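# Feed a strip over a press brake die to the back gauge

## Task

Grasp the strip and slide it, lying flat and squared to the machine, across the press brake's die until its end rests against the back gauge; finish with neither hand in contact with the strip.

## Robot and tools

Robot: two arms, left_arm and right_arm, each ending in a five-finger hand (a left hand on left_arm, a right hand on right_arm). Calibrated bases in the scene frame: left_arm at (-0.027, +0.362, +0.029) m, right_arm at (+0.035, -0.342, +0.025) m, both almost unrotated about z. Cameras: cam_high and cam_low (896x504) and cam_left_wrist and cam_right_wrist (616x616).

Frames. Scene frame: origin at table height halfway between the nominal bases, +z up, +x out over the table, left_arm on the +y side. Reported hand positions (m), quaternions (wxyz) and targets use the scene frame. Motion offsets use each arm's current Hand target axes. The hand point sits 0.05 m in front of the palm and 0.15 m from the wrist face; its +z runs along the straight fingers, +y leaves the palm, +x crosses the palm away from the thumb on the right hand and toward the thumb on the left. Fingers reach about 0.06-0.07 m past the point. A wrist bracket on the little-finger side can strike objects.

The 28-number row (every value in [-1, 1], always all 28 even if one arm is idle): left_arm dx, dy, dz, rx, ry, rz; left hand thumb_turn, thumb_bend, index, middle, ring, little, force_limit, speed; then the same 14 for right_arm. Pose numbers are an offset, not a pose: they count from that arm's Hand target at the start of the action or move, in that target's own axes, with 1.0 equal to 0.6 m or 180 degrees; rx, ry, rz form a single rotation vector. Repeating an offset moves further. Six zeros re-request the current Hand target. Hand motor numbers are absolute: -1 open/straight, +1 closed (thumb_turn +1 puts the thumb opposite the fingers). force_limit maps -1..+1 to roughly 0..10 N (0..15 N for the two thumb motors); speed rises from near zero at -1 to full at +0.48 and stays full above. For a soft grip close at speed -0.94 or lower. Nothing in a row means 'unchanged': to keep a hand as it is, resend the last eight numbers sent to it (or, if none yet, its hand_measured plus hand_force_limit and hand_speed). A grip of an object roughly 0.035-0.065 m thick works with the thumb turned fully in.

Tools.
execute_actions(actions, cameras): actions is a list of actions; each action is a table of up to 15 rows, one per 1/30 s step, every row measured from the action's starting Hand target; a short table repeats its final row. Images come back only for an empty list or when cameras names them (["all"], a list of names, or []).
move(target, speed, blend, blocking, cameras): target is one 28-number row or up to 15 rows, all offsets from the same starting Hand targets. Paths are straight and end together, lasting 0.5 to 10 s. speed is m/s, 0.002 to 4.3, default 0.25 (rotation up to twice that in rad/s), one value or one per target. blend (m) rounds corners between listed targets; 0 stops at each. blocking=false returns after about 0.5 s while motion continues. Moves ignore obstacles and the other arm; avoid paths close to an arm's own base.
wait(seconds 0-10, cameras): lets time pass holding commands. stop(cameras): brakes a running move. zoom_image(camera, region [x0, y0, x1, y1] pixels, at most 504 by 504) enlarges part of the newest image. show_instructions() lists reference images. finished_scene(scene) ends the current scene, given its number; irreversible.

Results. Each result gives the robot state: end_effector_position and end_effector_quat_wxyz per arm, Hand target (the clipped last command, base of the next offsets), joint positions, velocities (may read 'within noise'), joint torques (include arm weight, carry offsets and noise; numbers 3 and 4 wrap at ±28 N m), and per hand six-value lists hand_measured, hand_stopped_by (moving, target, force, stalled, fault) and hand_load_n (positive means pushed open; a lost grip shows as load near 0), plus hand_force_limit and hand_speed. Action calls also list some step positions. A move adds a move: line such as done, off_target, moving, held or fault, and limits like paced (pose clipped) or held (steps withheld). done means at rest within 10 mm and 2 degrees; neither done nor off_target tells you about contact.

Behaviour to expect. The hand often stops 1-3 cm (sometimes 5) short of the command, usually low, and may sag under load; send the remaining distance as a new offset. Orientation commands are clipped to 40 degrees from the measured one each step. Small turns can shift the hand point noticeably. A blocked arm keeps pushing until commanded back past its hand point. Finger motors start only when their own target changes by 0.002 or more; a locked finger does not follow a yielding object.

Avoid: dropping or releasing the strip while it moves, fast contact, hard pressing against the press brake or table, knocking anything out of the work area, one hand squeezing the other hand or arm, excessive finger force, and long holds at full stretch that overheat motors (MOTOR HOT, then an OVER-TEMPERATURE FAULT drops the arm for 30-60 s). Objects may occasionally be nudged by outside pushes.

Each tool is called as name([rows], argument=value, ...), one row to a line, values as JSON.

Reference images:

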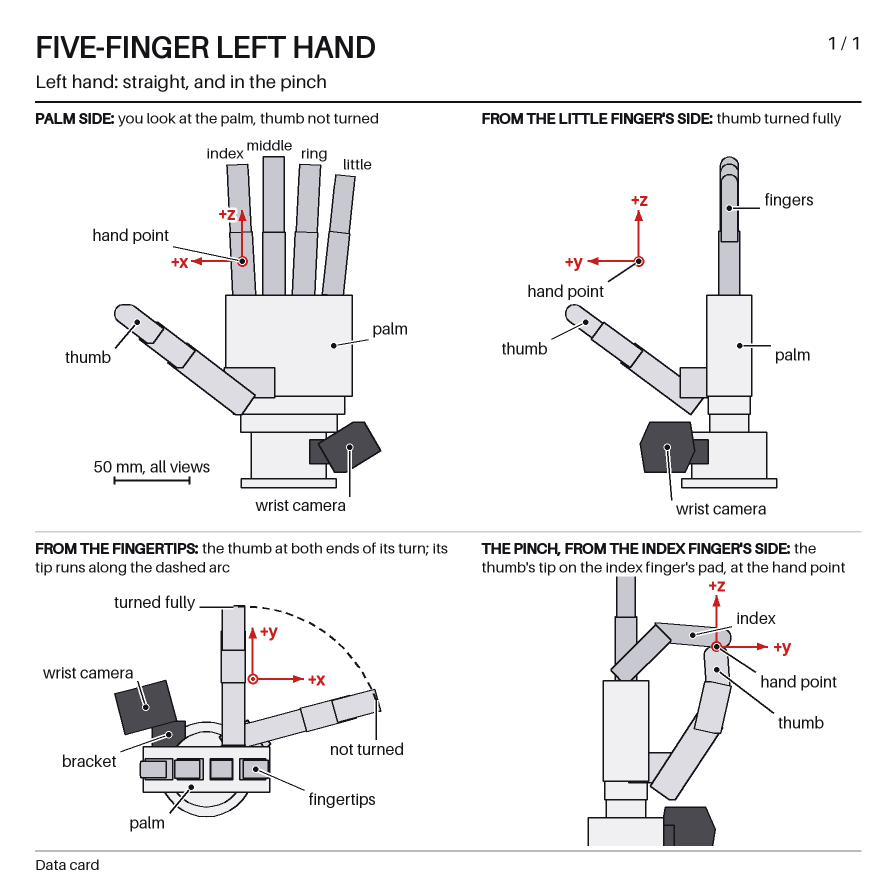

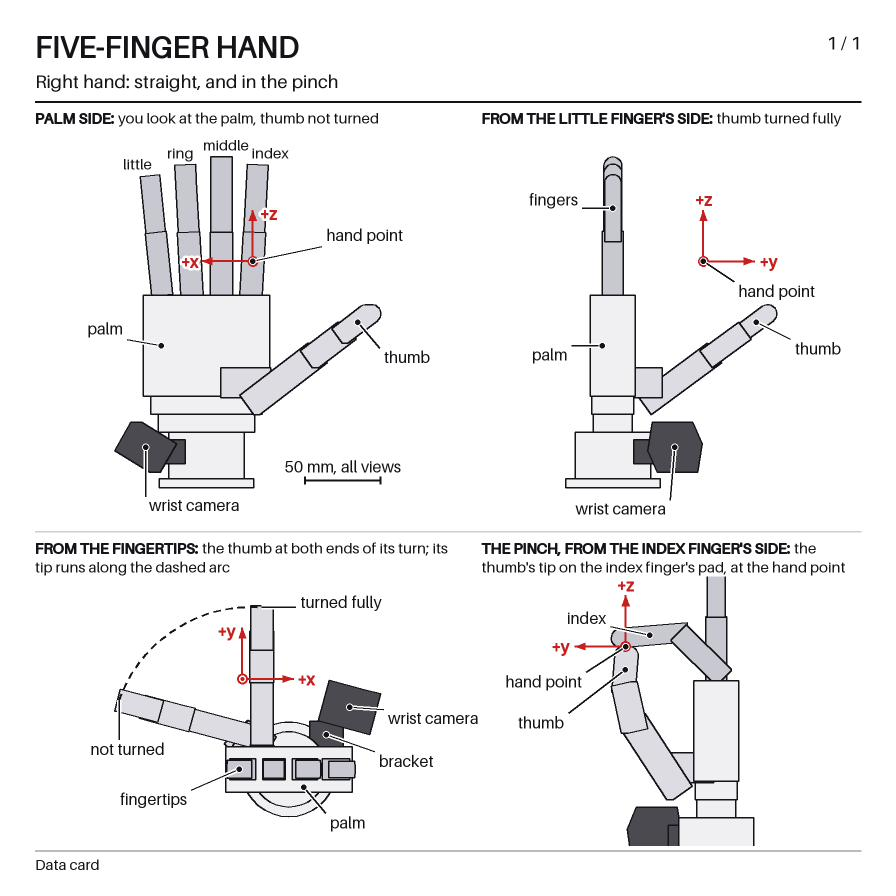

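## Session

execute_actions(actions=[])

zoom_image(camera="cam_high", region=[360, 180, 600, 420])

zoom_image(camera="cam_low", region=[300, 180, 500, 280])

Scene clock: 0.00 s.
left_arm: end_effector_position=(+0.2353, +0.5911, +0.1693) hand_measured=(-1.000, -1.000, -1.000, -1.000, -1.000, -1.000) hand_load_n=(+0.0, +0.0, +0.0, +0.0, +0.0, +0.0) hand_stopped_by=(target, target, target, target, target, target) hand_force_limit=0.00 hand_speed=-0.80 end_effector_quat_wxyz=(-0.198, +0.967, -0.034, +0.156) | right_arm: end_effector_position=(+0.1723, -0.5824, +0.1316) hand_measured=(-1.000, -1.000, -1.000, -1.000, -1.000, -1.000) hand_load_n=(+0.0, +0.0, +0.0, +0.0, +0.0, +0.0) hand_stopped_by=(target, target, target, target, target, target) hand_force_limit=0.00 hand_speed=-0.80 end_effector_quat_wxyz=(-0.316, -0.053, +0.852, -0.415)
Joint positions: left_arm=[0.912 0.987 0.736 -0.811 0.016 -0.604] | right_arm=[-0.56 1.171 0.683 -1.224 1.092 1.017]
Joint velocities: within noise
Joint torques (N m): no reading
Heat: left arm: hottest shoulder 38 °C; right arm: hottest elbow 35 °C.
Hand target: left_arm +0.2429, +0.6029, +0.1892; -0.216, +0.961, -0.029, +0.172 | right_arm +0.1826, -0.5869, +0.1403; -0.304, -0.051, +0.851, -0.425

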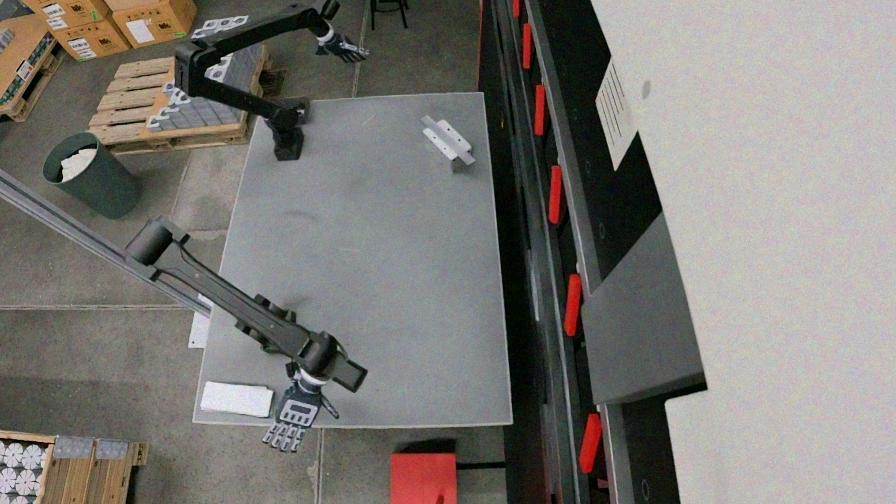

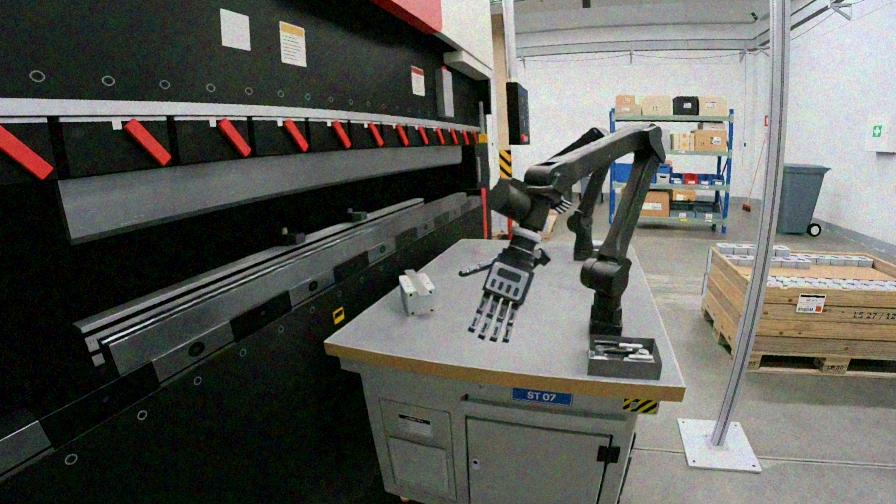

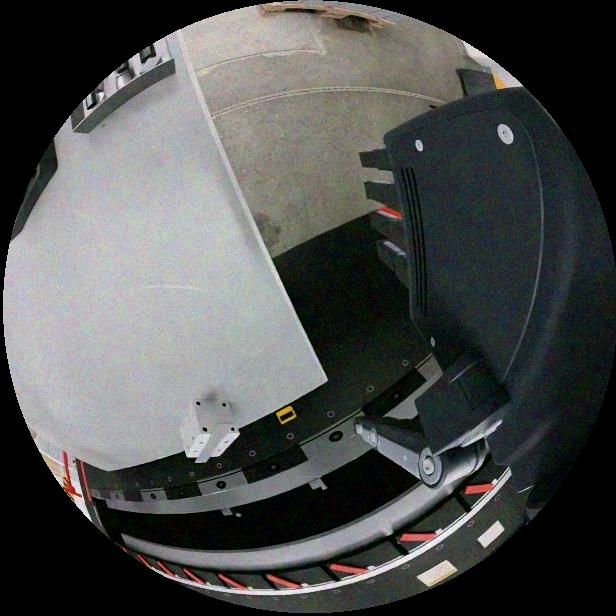

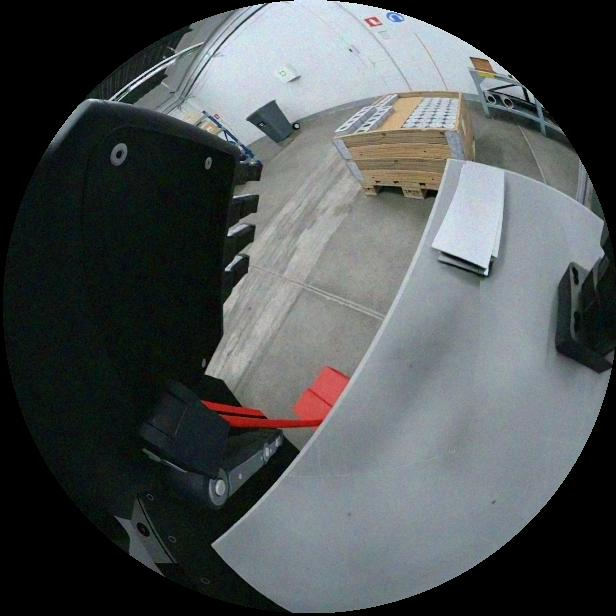

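Scaled by 2.100 from the camera's 896x504 image, which has a finer 1280x720 frame.

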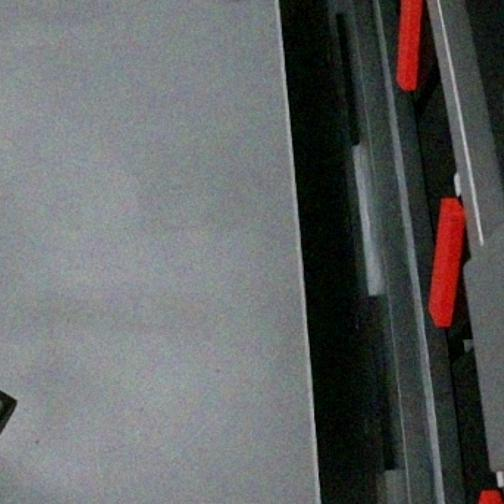

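Scaled by 2.520 from the camera's 896x504 image, which has a finer 1280x720 frame.

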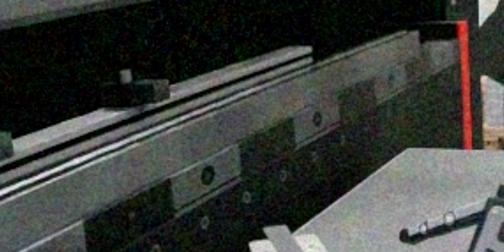

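zoom_image(camera="cam_high", region=[390, 90, 510, 210])

zoom_image(camera="cam_low", region=[330, 200, 470, 340])

zoom_image(camera="cam_low", region=[240, 180, 440, 320])

zoom_image(camera="cam_left_wrist", region=[80, 360, 380, 560])

Scaled by 4.200 from the camera's 896x504 image, which has a finer 1280x720 frame.

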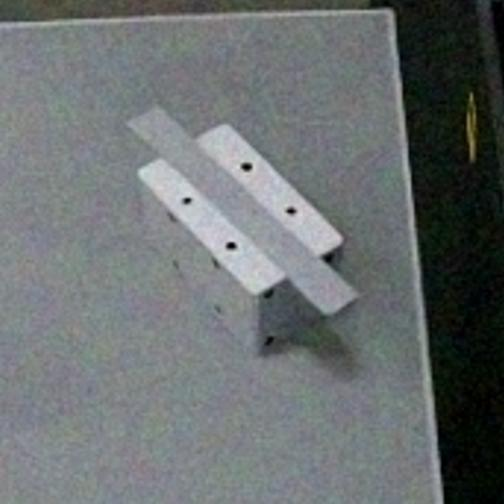

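Scaled by 3.600 from the camera's 896x504 image, which has a finer 1280x720 frame.

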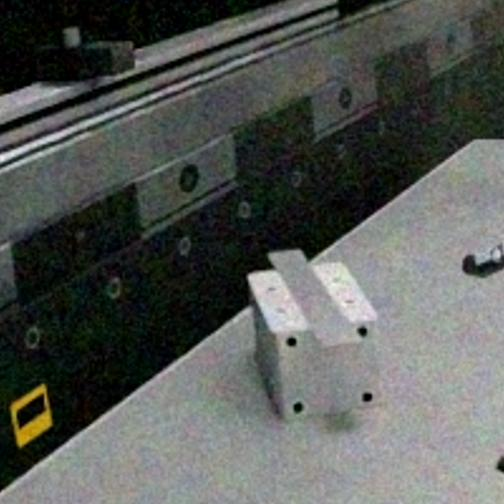

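Scaled by 2.520 from the camera's 896x504 image, which has a finer 1280x720 frame.

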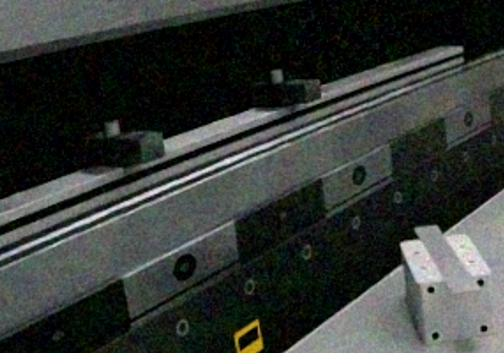

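Scaled by 1.680 from the camera's 616x616 image, which has a finer 880x880 frame.

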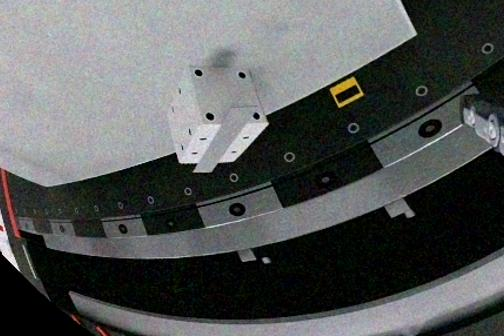

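move(target=[0.5405,0.226,0.0482,-0.1767,-0.0458,0.2409,1,0.0,-0.3,-0.3,1,1,-0.4,0,0,0,0,0,0,0,-1,-1,-1,-1,-1,-1,0,-0.8], cameras=["all"], speed=0.25)

zoom_image(camera="cam_left_wrist", region=[136, 130, 436, 430])

zoom_image(camera="cam_high", region=[390, 70, 530, 210])

zoom_image(camera="cam_low", region=[330, 180, 470, 320])

Scene clock: 6.23 s.
left_arm: end_effector_position=(+0.5462, +0.4409, +0.2003) hand_measured=(+1.000, +0.000, -0.300, -0.300, +1.000, +1.000) hand_load_n=(+0.0, +0.0, +0.0, +0.0, +0.5, +0.0) hand_stopped_by=(target, target, target, target, target, target) hand_force_limit=-0.40 hand_speed=0.00 end_effector_quat_wxyz=(+0.014, +0.915, -0.402, -0.014) | right_arm: end_effector_position=(+0.1723, -0.5824, +0.1316) hand_measured=(-1.000, -1.000, -1.000, -1.000, -1.000, -1.000) hand_load_n=(+0.0, +0.0, +0.0, +0.0, -0.5, +0.0) hand_stopped_by=(target, target, target, target, target, target) hand_force_limit=0.00 hand_speed=-0.80 end_effector_quat_wxyz=(-0.316, -0.053, +0.852, -0.415)
Joint positions: left_arm=[0.247 2.001 1.977 -1.585 0.005 -0.507] | right_arm=[-0.56 1.171 0.683 -1.224 1.092 1.017]
Joint torques (N m): left_arm=[0.5 -19.37 10.92 -0.35 0.05 0.14] | right_arm=[-2.02 -6.18 8.65 0.2 0.84 0.12]
Heat: left arm: hottest shoulder 38 °C; right arm: hottest elbow 36 °C.
Hand target: left_arm +0.5599, +0.4498, +0.2102; +0.000, +0.914, -0.407, +0.000 | right_arm +0.1826, -0.5869, +0.1403; -0.304, -0.051, +0.851, -0.425
Off the commanded pose: left_arm 0.019 m, 2 deg | right_arm 0.014 m, 2 deg.
move: off_target (left_arm, right_arm)

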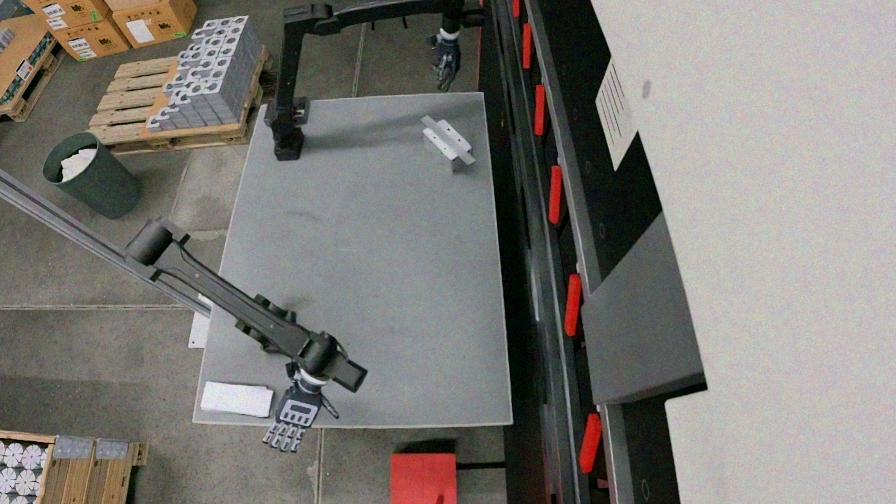

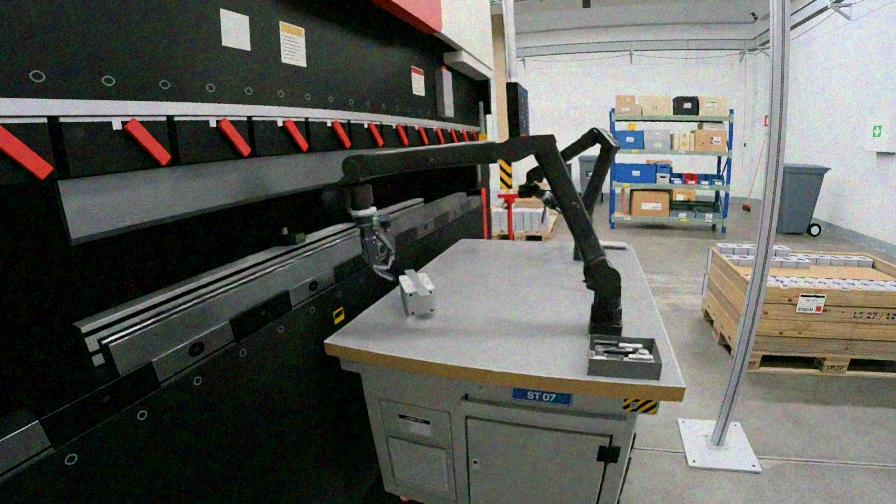

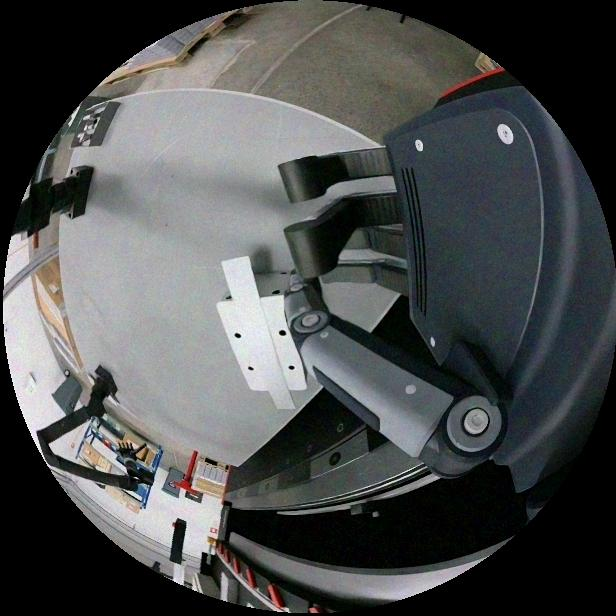

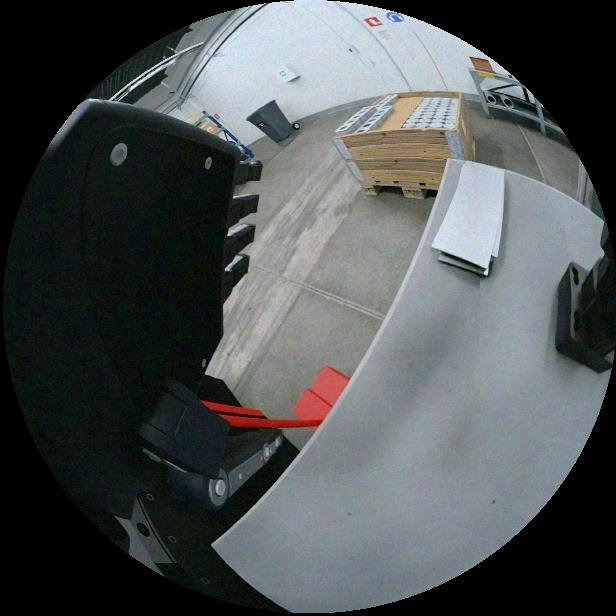

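Scaled by 1.680 from the camera's 616x616 image, which has a finer 880x880 frame.

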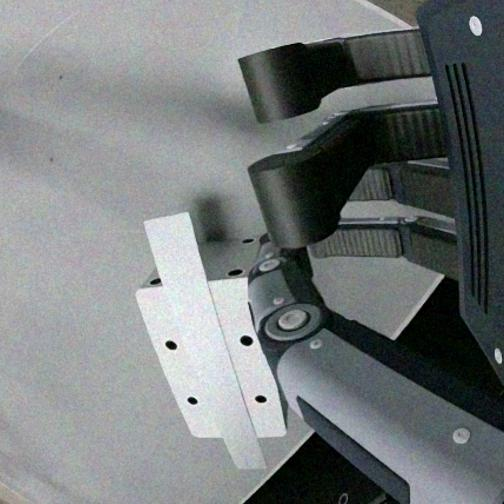

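Scaled by 3.600 from the camera's 896x504 image, which has a finer 1280x720 frame.

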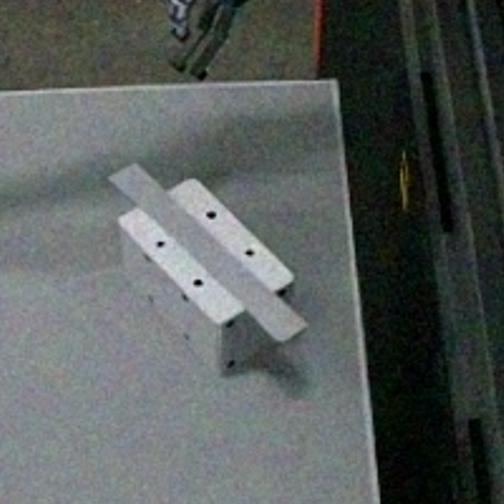

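Scaled by 3.600 from the camera's 896x504 image, which has a finer 1280x720 frame.

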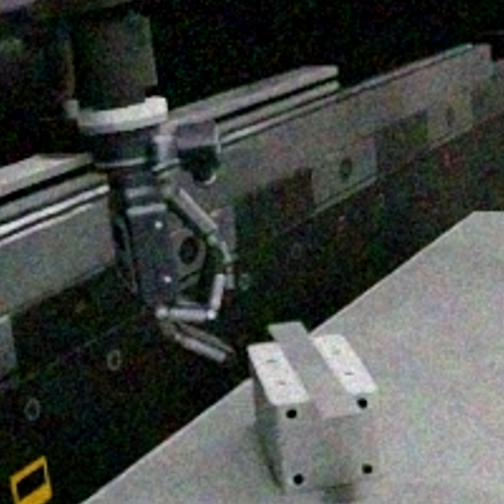

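move(target=[0.0233,-0.001,0.183,0,0,-0.0167,1,0.0,-0.3,-0.3,1,1,-0.4,0,0,0,0,0,0,0,-1,-1,-1,-1,-1,-1,0,-0.8], cameras=["cam_low","cam_left_wrist"], speed=0.15)

zoom_image(camera="cam_left_wrist", region=[136, 200, 376, 440])

zoom_image(camera="cam_low", region=[340, 220, 460, 340])

Scene clock: 8.97 s.
left_arm: end_effector_position=(+0.5605, +0.4384, +0.1012) hand_measured=(+1.000, +0.000, -0.300, -0.300, +1.000, +1.000) hand_load_n=(+0.0, +0.0, +0.0, +0.0, +0.0, +0.0) hand_stopped_by=(target, target, target, target, target, target) hand_force_limit=-0.40 hand_speed=0.00 end_effector_quat_wxyz=(+0.008, +0.921, -0.390, -0.007) | right_arm: end_effector_position=(+0.1723, -0.5824, +0.1316) hand_measured=(-1.000, -1.000, -1.000, -1.000, -1.000, -1.000) hand_load_n=(+0.0, +0.0, +0.0, +0.0, +0.0, +0.0) hand_stopped_by=(target, target, target, target, target, target) hand_force_limit=0.00 hand_speed=-0.80 end_effector_quat_wxyz=(-0.316, -0.053, +0.852, -0.415)
Joint positions: left_arm=[0.24 2.06 1.812 -1.343 0.005 -0.542] | right_arm=[-0.56 1.171 0.683 -1.224 1.092 1.017]
Joint torques (N m): left_arm=[-0.38 -20.78 7.69 0.25 0.06 -0.07] | right_arm=[-2.02 -6.18 8.66 0.2 0.84 0.12]
Heat: left arm: hottest shoulder 38 °C; right arm: hottest elbow 36 °C.
Hand target: left_arm +0.5697, +0.4398, +0.1004; +0.000, +0.924, -0.383, +0.000 | right_arm +0.1826, -0.5869, +0.1403; -0.304, -0.051, +0.851, -0.425
Off the commanded pose: left_arm 0.009 m, 1 deg | right_arm 0.014 m, 2 deg.
move: off_target (right_arm)
Images, in order (width x height): cam_low 896x504, cam_left_wrist 616x616.

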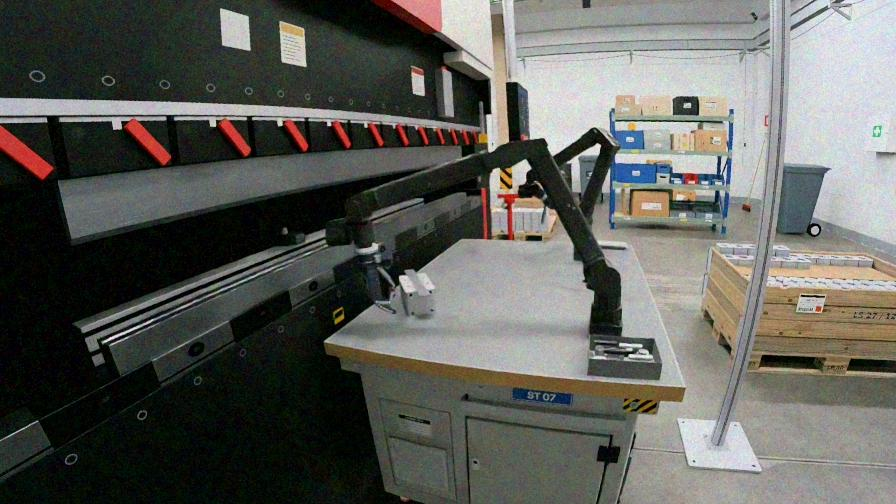

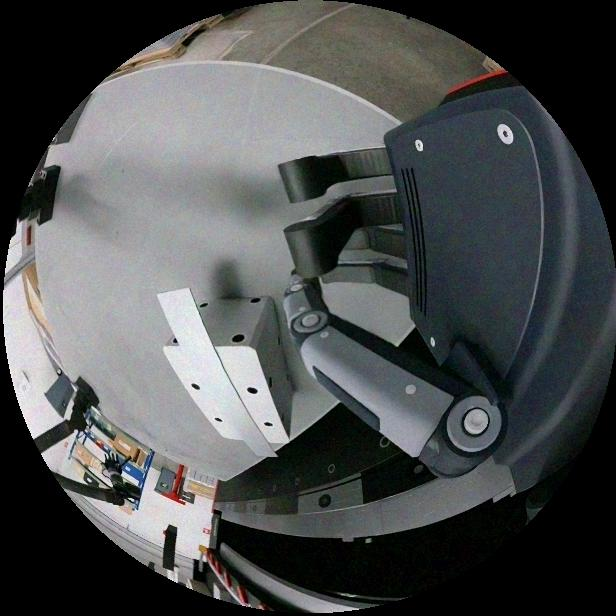

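Scaled by 2.100 from the camera's 616x616 image, which has a finer 880x880 frame.

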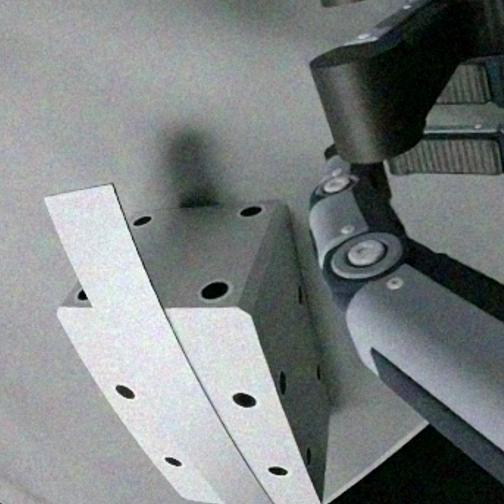

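Scaled by 4.200 from the camera's 896x504 image, which has a finer 1280x720 frame.

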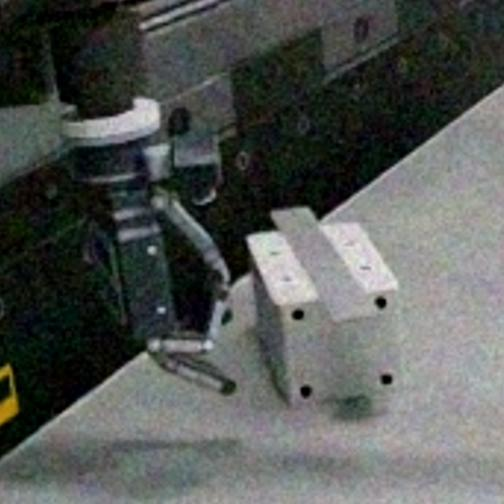

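zoom_image(camera="cam_low", region=[350, 250, 440, 330])

Scaled by 5.600 from the camera's 896x504 image, which has a finer 1280x720 frame.

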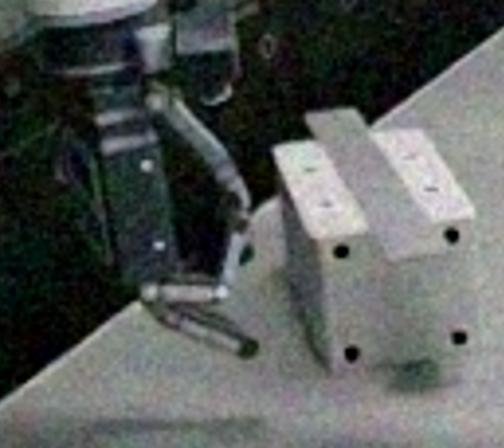

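move(target=[-0.02,0,-0.045,0,0,0,1,0.0,-0.3,-0.3,1,1,-0.4,0,0,0,0,0,0,0,-1,-1,-1,-1,-1,-1,0,-0.8], cameras=["cam_low","cam_left_wrist"], speed=0.12)

zoom_image(camera="cam_left_wrist", region=[136, 200, 376, 440])

zoom_image(camera="cam_low", region=[350, 240, 440, 330])

Scene clock: 12.23 s.
left_arm: end_effector_position=(+0.5514, +0.4363, +0.1028) hand_measured=(+1.000, +0.000, -0.300, -0.300, +1.000, +1.000) hand_load_n=(+0.0, +0.0, +0.0, +0.0, +0.0, +0.0) hand_stopped_by=(target, target, target, target, target, target) hand_force_limit=-0.40 hand_speed=0.00 end_effector_quat_wxyz=(+0.018, +0.921, -0.389, -0.021) | right_arm: end_effector_position=(+0.1723, -0.5824, +0.1316) hand_measured=(-1.000, -1.000, -1.000, -1.000, -1.000, -1.000) hand_load_n=(+0.0, +0.0, +0.0, +0.0, +0.0, +0.0) hand_stopped_by=(target, target, target, target, target, target) hand_force_limit=0.00 hand_speed=-0.80 end_effector_quat_wxyz=(-0.316, -0.053, +0.852, -0.415)
Joint positions: left_arm=[0.24 2.06 1.812 -1.378 0.005 -0.542] | right_arm=[-0.56 1.171 0.683 -1.224 1.092 1.017]
Joint torques (N m): left_arm=[1.08 -23.59 8.73 -0.4 0.04 0.11] | right_arm=[-2.02 -6.12 8.66 0.2 0.84 0.12]
Heat: left arm: hottest shoulder 38 °C; right arm: hottest elbow 36 °C.
Hand target: left_arm +0.5612, +0.4483, +0.1274; +0.000, +0.924, -0.383, +0.000 | right_arm +0.1826, -0.5869, +0.1403; -0.304, -0.051, +0.851, -0.425
Off the commanded pose: left_arm 0.029 m, 3 deg | right_arm 0.014 m, 2 deg.
move: off_target (left_arm, right_arm)
Images, in order (width x height): cam_low 896x504, cam_left_wrist 616x616.

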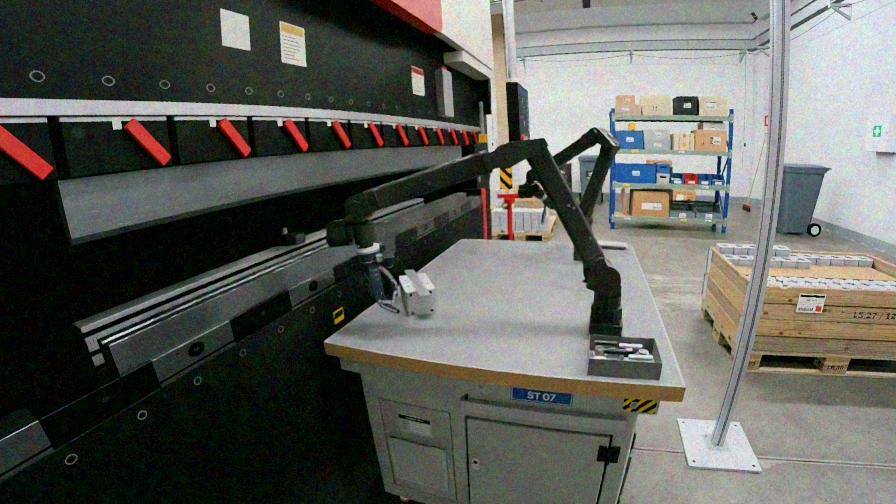

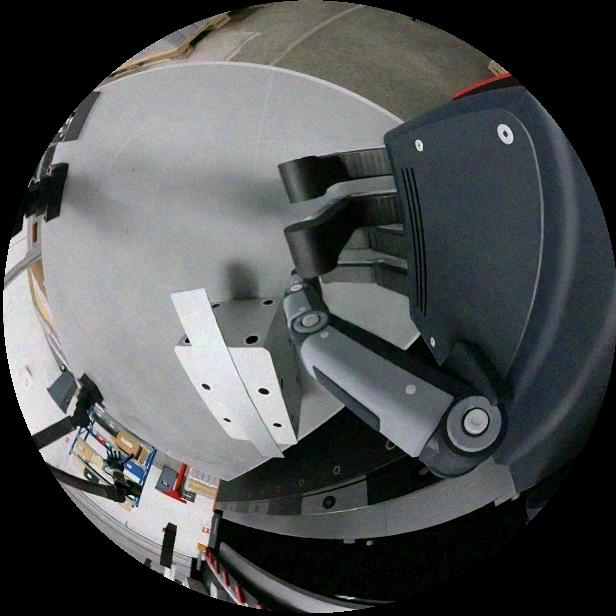

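Scaled by 2.100 from the camera's 616x616 image, which has a finer 880x880 frame.

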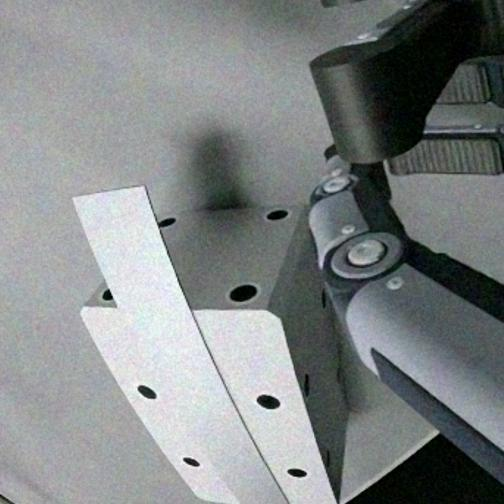

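Scaled by 5.600 from the camera's 896x504 image, which has a finer 1280x720 frame.

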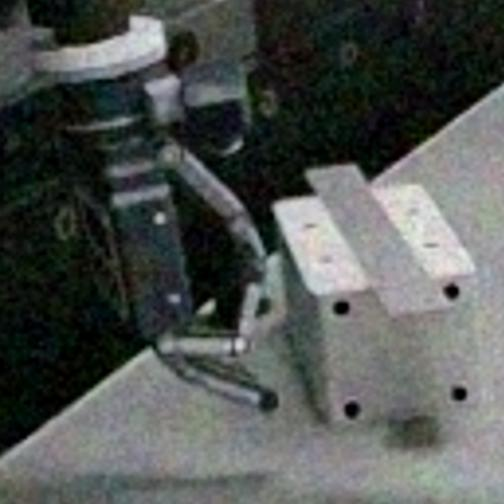

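move(target=[0,0,-0.033,0,0,0,1,0.0,-0.3,-0.3,1,1,-0.4,0,0,0,0,0,0,0,-1,-1,-1,-1,-1,-1,0,-0.8], cameras=["cam_low","cam_left_wrist"], speed=0.12)

zoom_image(camera="cam_left_wrist", region=[136, 200, 376, 440])

zoom_image(camera="cam_low", region=[350, 240, 440, 330])

Scene clock: 13.83 s.
left_arm: end_effector_position=(+0.5427, +0.4343, +0.1137) hand_measured=(+1.000, +0.000, -0.300, -0.300, +1.000, +1.000) hand_load_n=(+0.0, +0.0, +0.0, +0.0, +0.0, +0.5) hand_stopped_by=(target, target, target, target, target, target) hand_force_limit=-0.40 hand_speed=0.00 end_effector_quat_wxyz=(+0.026, +0.920, -0.389, -0.032) | right_arm: end_effector_position=(+0.1723, -0.5824, +0.1316) hand_measured=(-1.000, -1.000, -1.000, -1.000, -1.000, -1.000) hand_load_n=(+0.0, +0.0, +0.0, +0.0, +0.0, +0.0) hand_stopped_by=(target, target, target, target, target, target) hand_force_limit=0.00 hand_speed=-0.80 end_effector_quat_wxyz=(-0.316, -0.053, +0.852, -0.415)
Joint positions: left_arm=[0.24 2.05 1.82 -1.424 0.005 -0.542] | right_arm=[-0.56 1.171 0.683 -1.224 1.092 1.017]
Joint torques (N m): left_arm=[1.08 -23.41 10.56 -0.39 0.02 0.09] | right_arm=[-1.96 -6.18 8.66 0.2 0.85 0.12]
Heat: left arm: hottest shoulder 38 °C; right arm: hottest elbow 37 °C.
Hand target: left_arm +0.5612, +0.4483, +0.1472; +0.000, +0.924, -0.383, +0.000 | right_arm +0.1826, -0.5869, +0.1403; -0.304, -0.051, +0.851, -0.425
Off the commanded pose: left_arm 0.041 m, 5 deg | right_arm 0.014 m, 2 deg.
move: off_target (left_arm, right_arm)
Images, in order (width x height): cam_low 896x504, cam_left_wrist 616x616.

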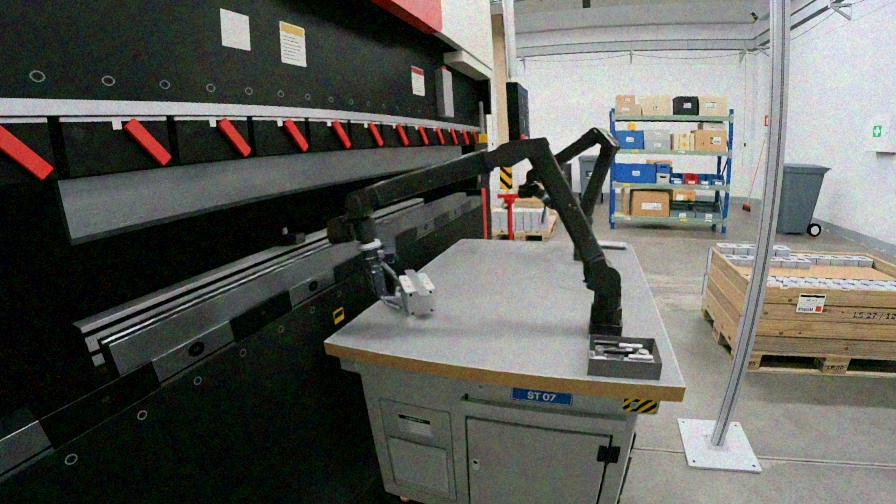

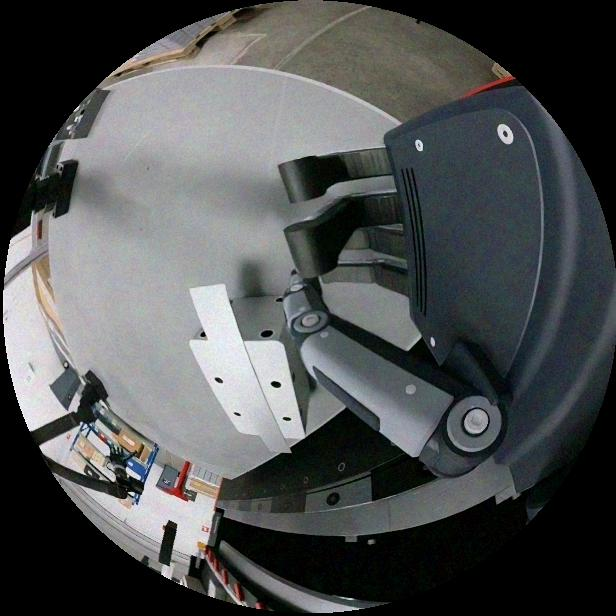

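Scaled by 2.100 from the camera's 616x616 image, which has a finer 880x880 frame.

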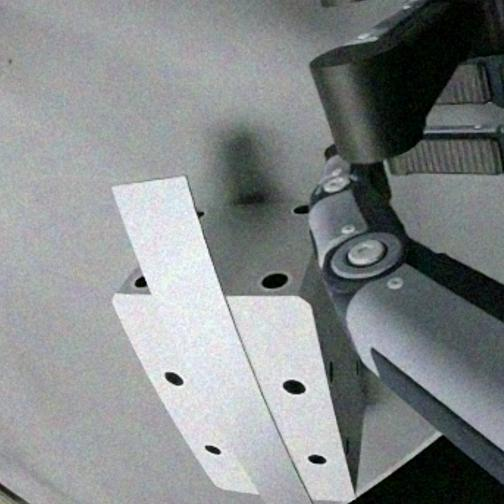

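Scaled by 5.600 from the camera's 896x504 image, which has a finer 1280x720 frame.

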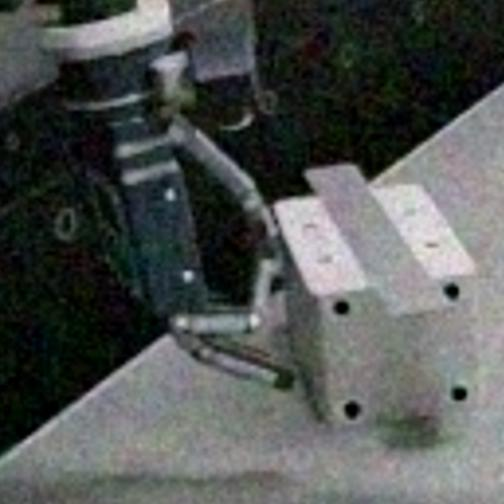

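move([
  [0.002,0.006,-0.063,0,0,0,1,0.0,-0.3,-0.3,1,1,-0.4,0,0,0,0,0,0,0,-1,-1,-1,-1,-1,-1,0,-0.8],
  [0.002,0.006,0.0287,0,0,0,1,0.0,-0.3,-0.3,1,1,-0.4,0,0,0,0,0,0,0,-1,-1,-1,-1,-1,-1,0,-0.8],
], cameras=["cam_low","cam_left_wrist"], speed=0.15)

zoom_image(camera="cam_left_wrist", region=[136, 200, 376, 440])

zoom_image(camera="cam_low", region=[350, 240, 440, 330])

Scene clock: 16.87 s.
left_arm: end_effector_position=(+0.5530, +0.4367, +0.1304) hand_measured=(+1.000, +0.000, -0.300, -0.300, +1.000, +1.000) hand_load_n=(+0.0, +0.0, +0.0, +0.0, +0.0, +0.0) hand_stopped_by=(target, target, target, target, target, target) hand_force_limit=-0.40 hand_speed=0.00 end_effector_quat_wxyz=(+0.008, +0.921, -0.390, -0.007) | right_arm: end_effector_position=(+0.1723, -0.5824, +0.1316) hand_measured=(-1.000, -1.000, -1.000, -1.000, -1.000, -1.000) hand_load_n=(+0.0, +0.0, +0.0, +0.0, +0.0, +0.0) hand_stopped_by=(target, target, target, target, target, target) hand_force_limit=0.00 hand_speed=-0.80 end_effector_quat_wxyz=(-0.316, -0.053, +0.852, -0.415)
Joint positions: left_arm=[0.24 2.021 1.826 -1.397 0.005 -0.542] | right_arm=[-0.56 1.171 0.683 -1.224 1.092 1.017]
Joint torques (N m): left_arm=[0.56 -20.19 7.64 0.31 0.04 0.06] | right_arm=[-1.96 -6.12 8.66 0.2 0.84 0.12]
Heat: left arm: hottest shoulder 38 °C; right arm: hottest elbow 37 °C.
Hand target: left_arm +0.5595, +0.4449, +0.1300; +0.000, +0.924, -0.383, +0.000 | right_arm +0.1826, -0.5869, +0.1403; -0.304, -0.051, +0.851, -0.425
Off the commanded pose: left_arm 0.010 m, 1 deg | right_arm 0.014 m, 2 deg.
move: off_target (right_arm)
Images, in order (width x height): cam_low 896x504, cam_left_wrist 616x616.

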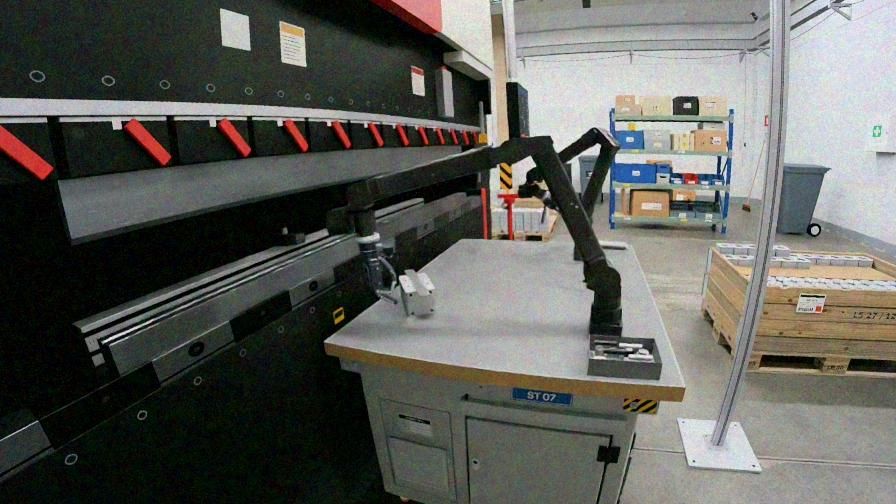

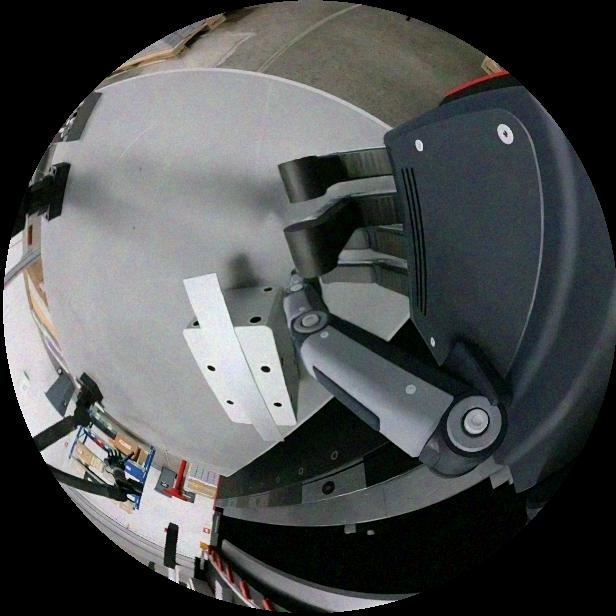

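Scaled by 2.100 from the camera's 616x616 image, which has a finer 880x880 frame.

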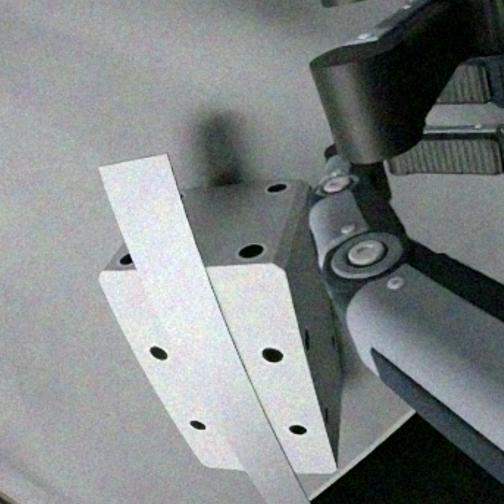

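Scaled by 5.600 from the camera's 896x504 image, which has a finer 1280x720 frame.

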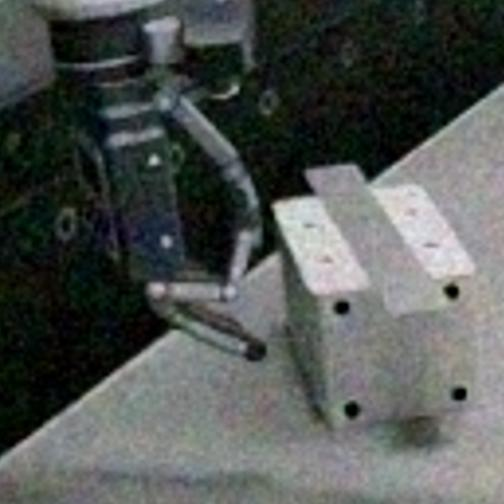

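move(target=[-0.0124,0.0416,-0.0083,0,0,0,1,0.0,-0.3,-0.3,1,1,-0.4,0,0,0,0,0,0,0,-1,-1,-1,-1,-1,-1,0,-0.8], cameras=["cam_low","cam_left_wrist"], speed=0.08)

zoom_image(camera="cam_left_wrist", region=[136, 200, 376, 440])

zoom_image(camera="cam_low", region=[350, 240, 440, 330])

Scene clock: 18.77 s.
left_arm: end_effector_position=(+0.5285, +0.4310, +0.1204) hand_measured=(+1.000, +0.000, -0.300, -0.300, +1.000, +1.000) hand_load_n=(+0.0, -0.5, +0.0, +0.0, +0.0, +0.0) hand_stopped_by=(target, target, target, target, target, target) hand_force_limit=-0.40 hand_speed=0.00 end_effector_quat_wxyz=(+0.016, +0.921, -0.389, -0.017) | right_arm: end_effector_position=(+0.1723, -0.5824, +0.1316) hand_measured=(-1.000, -1.000, -1.000, -1.000, -1.000, -1.000) hand_load_n=(+0.0, +0.0, +0.0, +0.0, +0.0, +0.0) hand_stopped_by=(target, target, target, target, target, target) hand_force_limit=0.00 hand_speed=-0.80 end_effector_quat_wxyz=(-0.316, -0.053, +0.852, -0.415)
Joint positions: left_arm=[0.24 1.978 1.728 -1.368 0.005 -0.542] | right_arm=[-0.56 1.171 0.683 -1.224 1.092 1.017]
Joint torques (N m): left_arm=[-0.15 -22.01 7.35 0.2 0.05 -0.04] | right_arm=[-1.96 -6.18 8.66 0.2 0.84 0.12]
Heat: left arm: hottest shoulder 39 °C; right arm: hottest elbow 37 °C.
Hand target: left_arm +0.5366, +0.4325, +0.1350; +0.000, +0.924, -0.383, +0.000 | right_arm +0.1826, -0.5869, +0.1403; -0.304, -0.051, +0.851, -0.425
Off the commanded pose: left_arm 0.017 m, 3 deg | right_arm 0.014 m, 2 deg.
move: off_target (left_arm, right_arm)
Images, in order (width x height): cam_low 896x504, cam_left_wrist 616x616.

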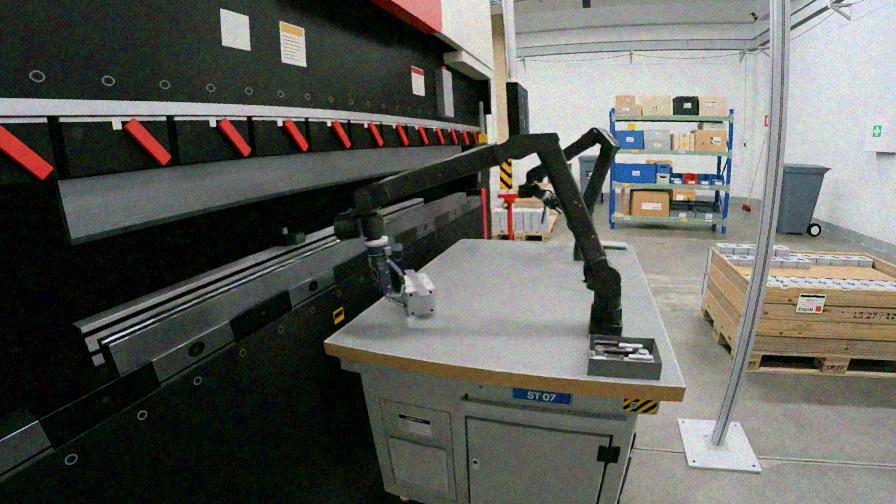

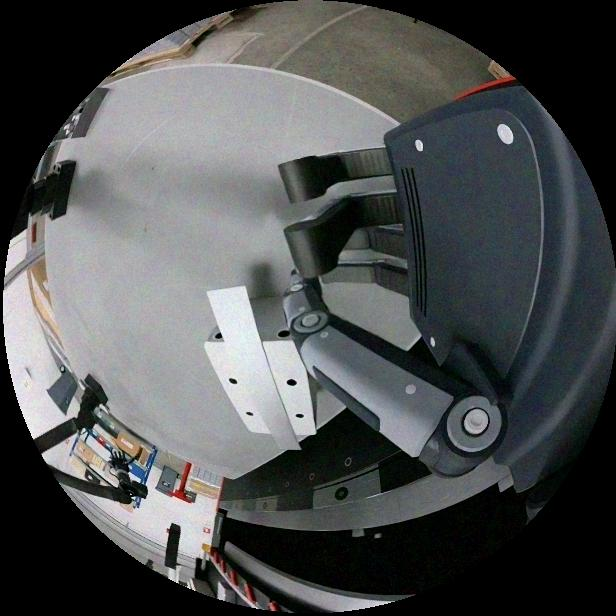

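Scaled by 2.100 from the camera's 616x616 image, which has a finer 880x880 frame.

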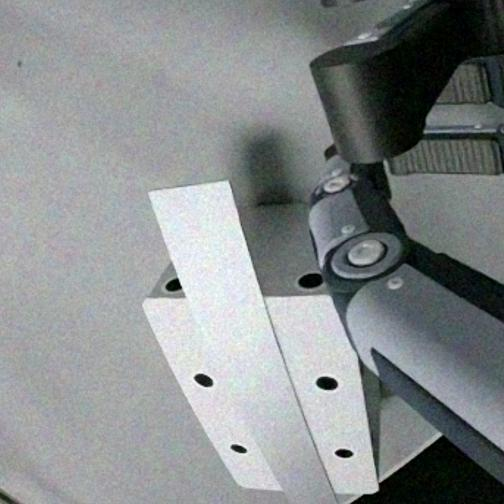

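Scaled by 5.600 from the camera's 896x504 image, which has a finer 1280x720 frame.

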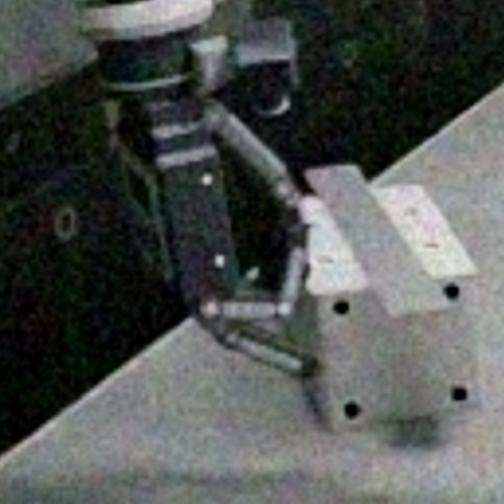

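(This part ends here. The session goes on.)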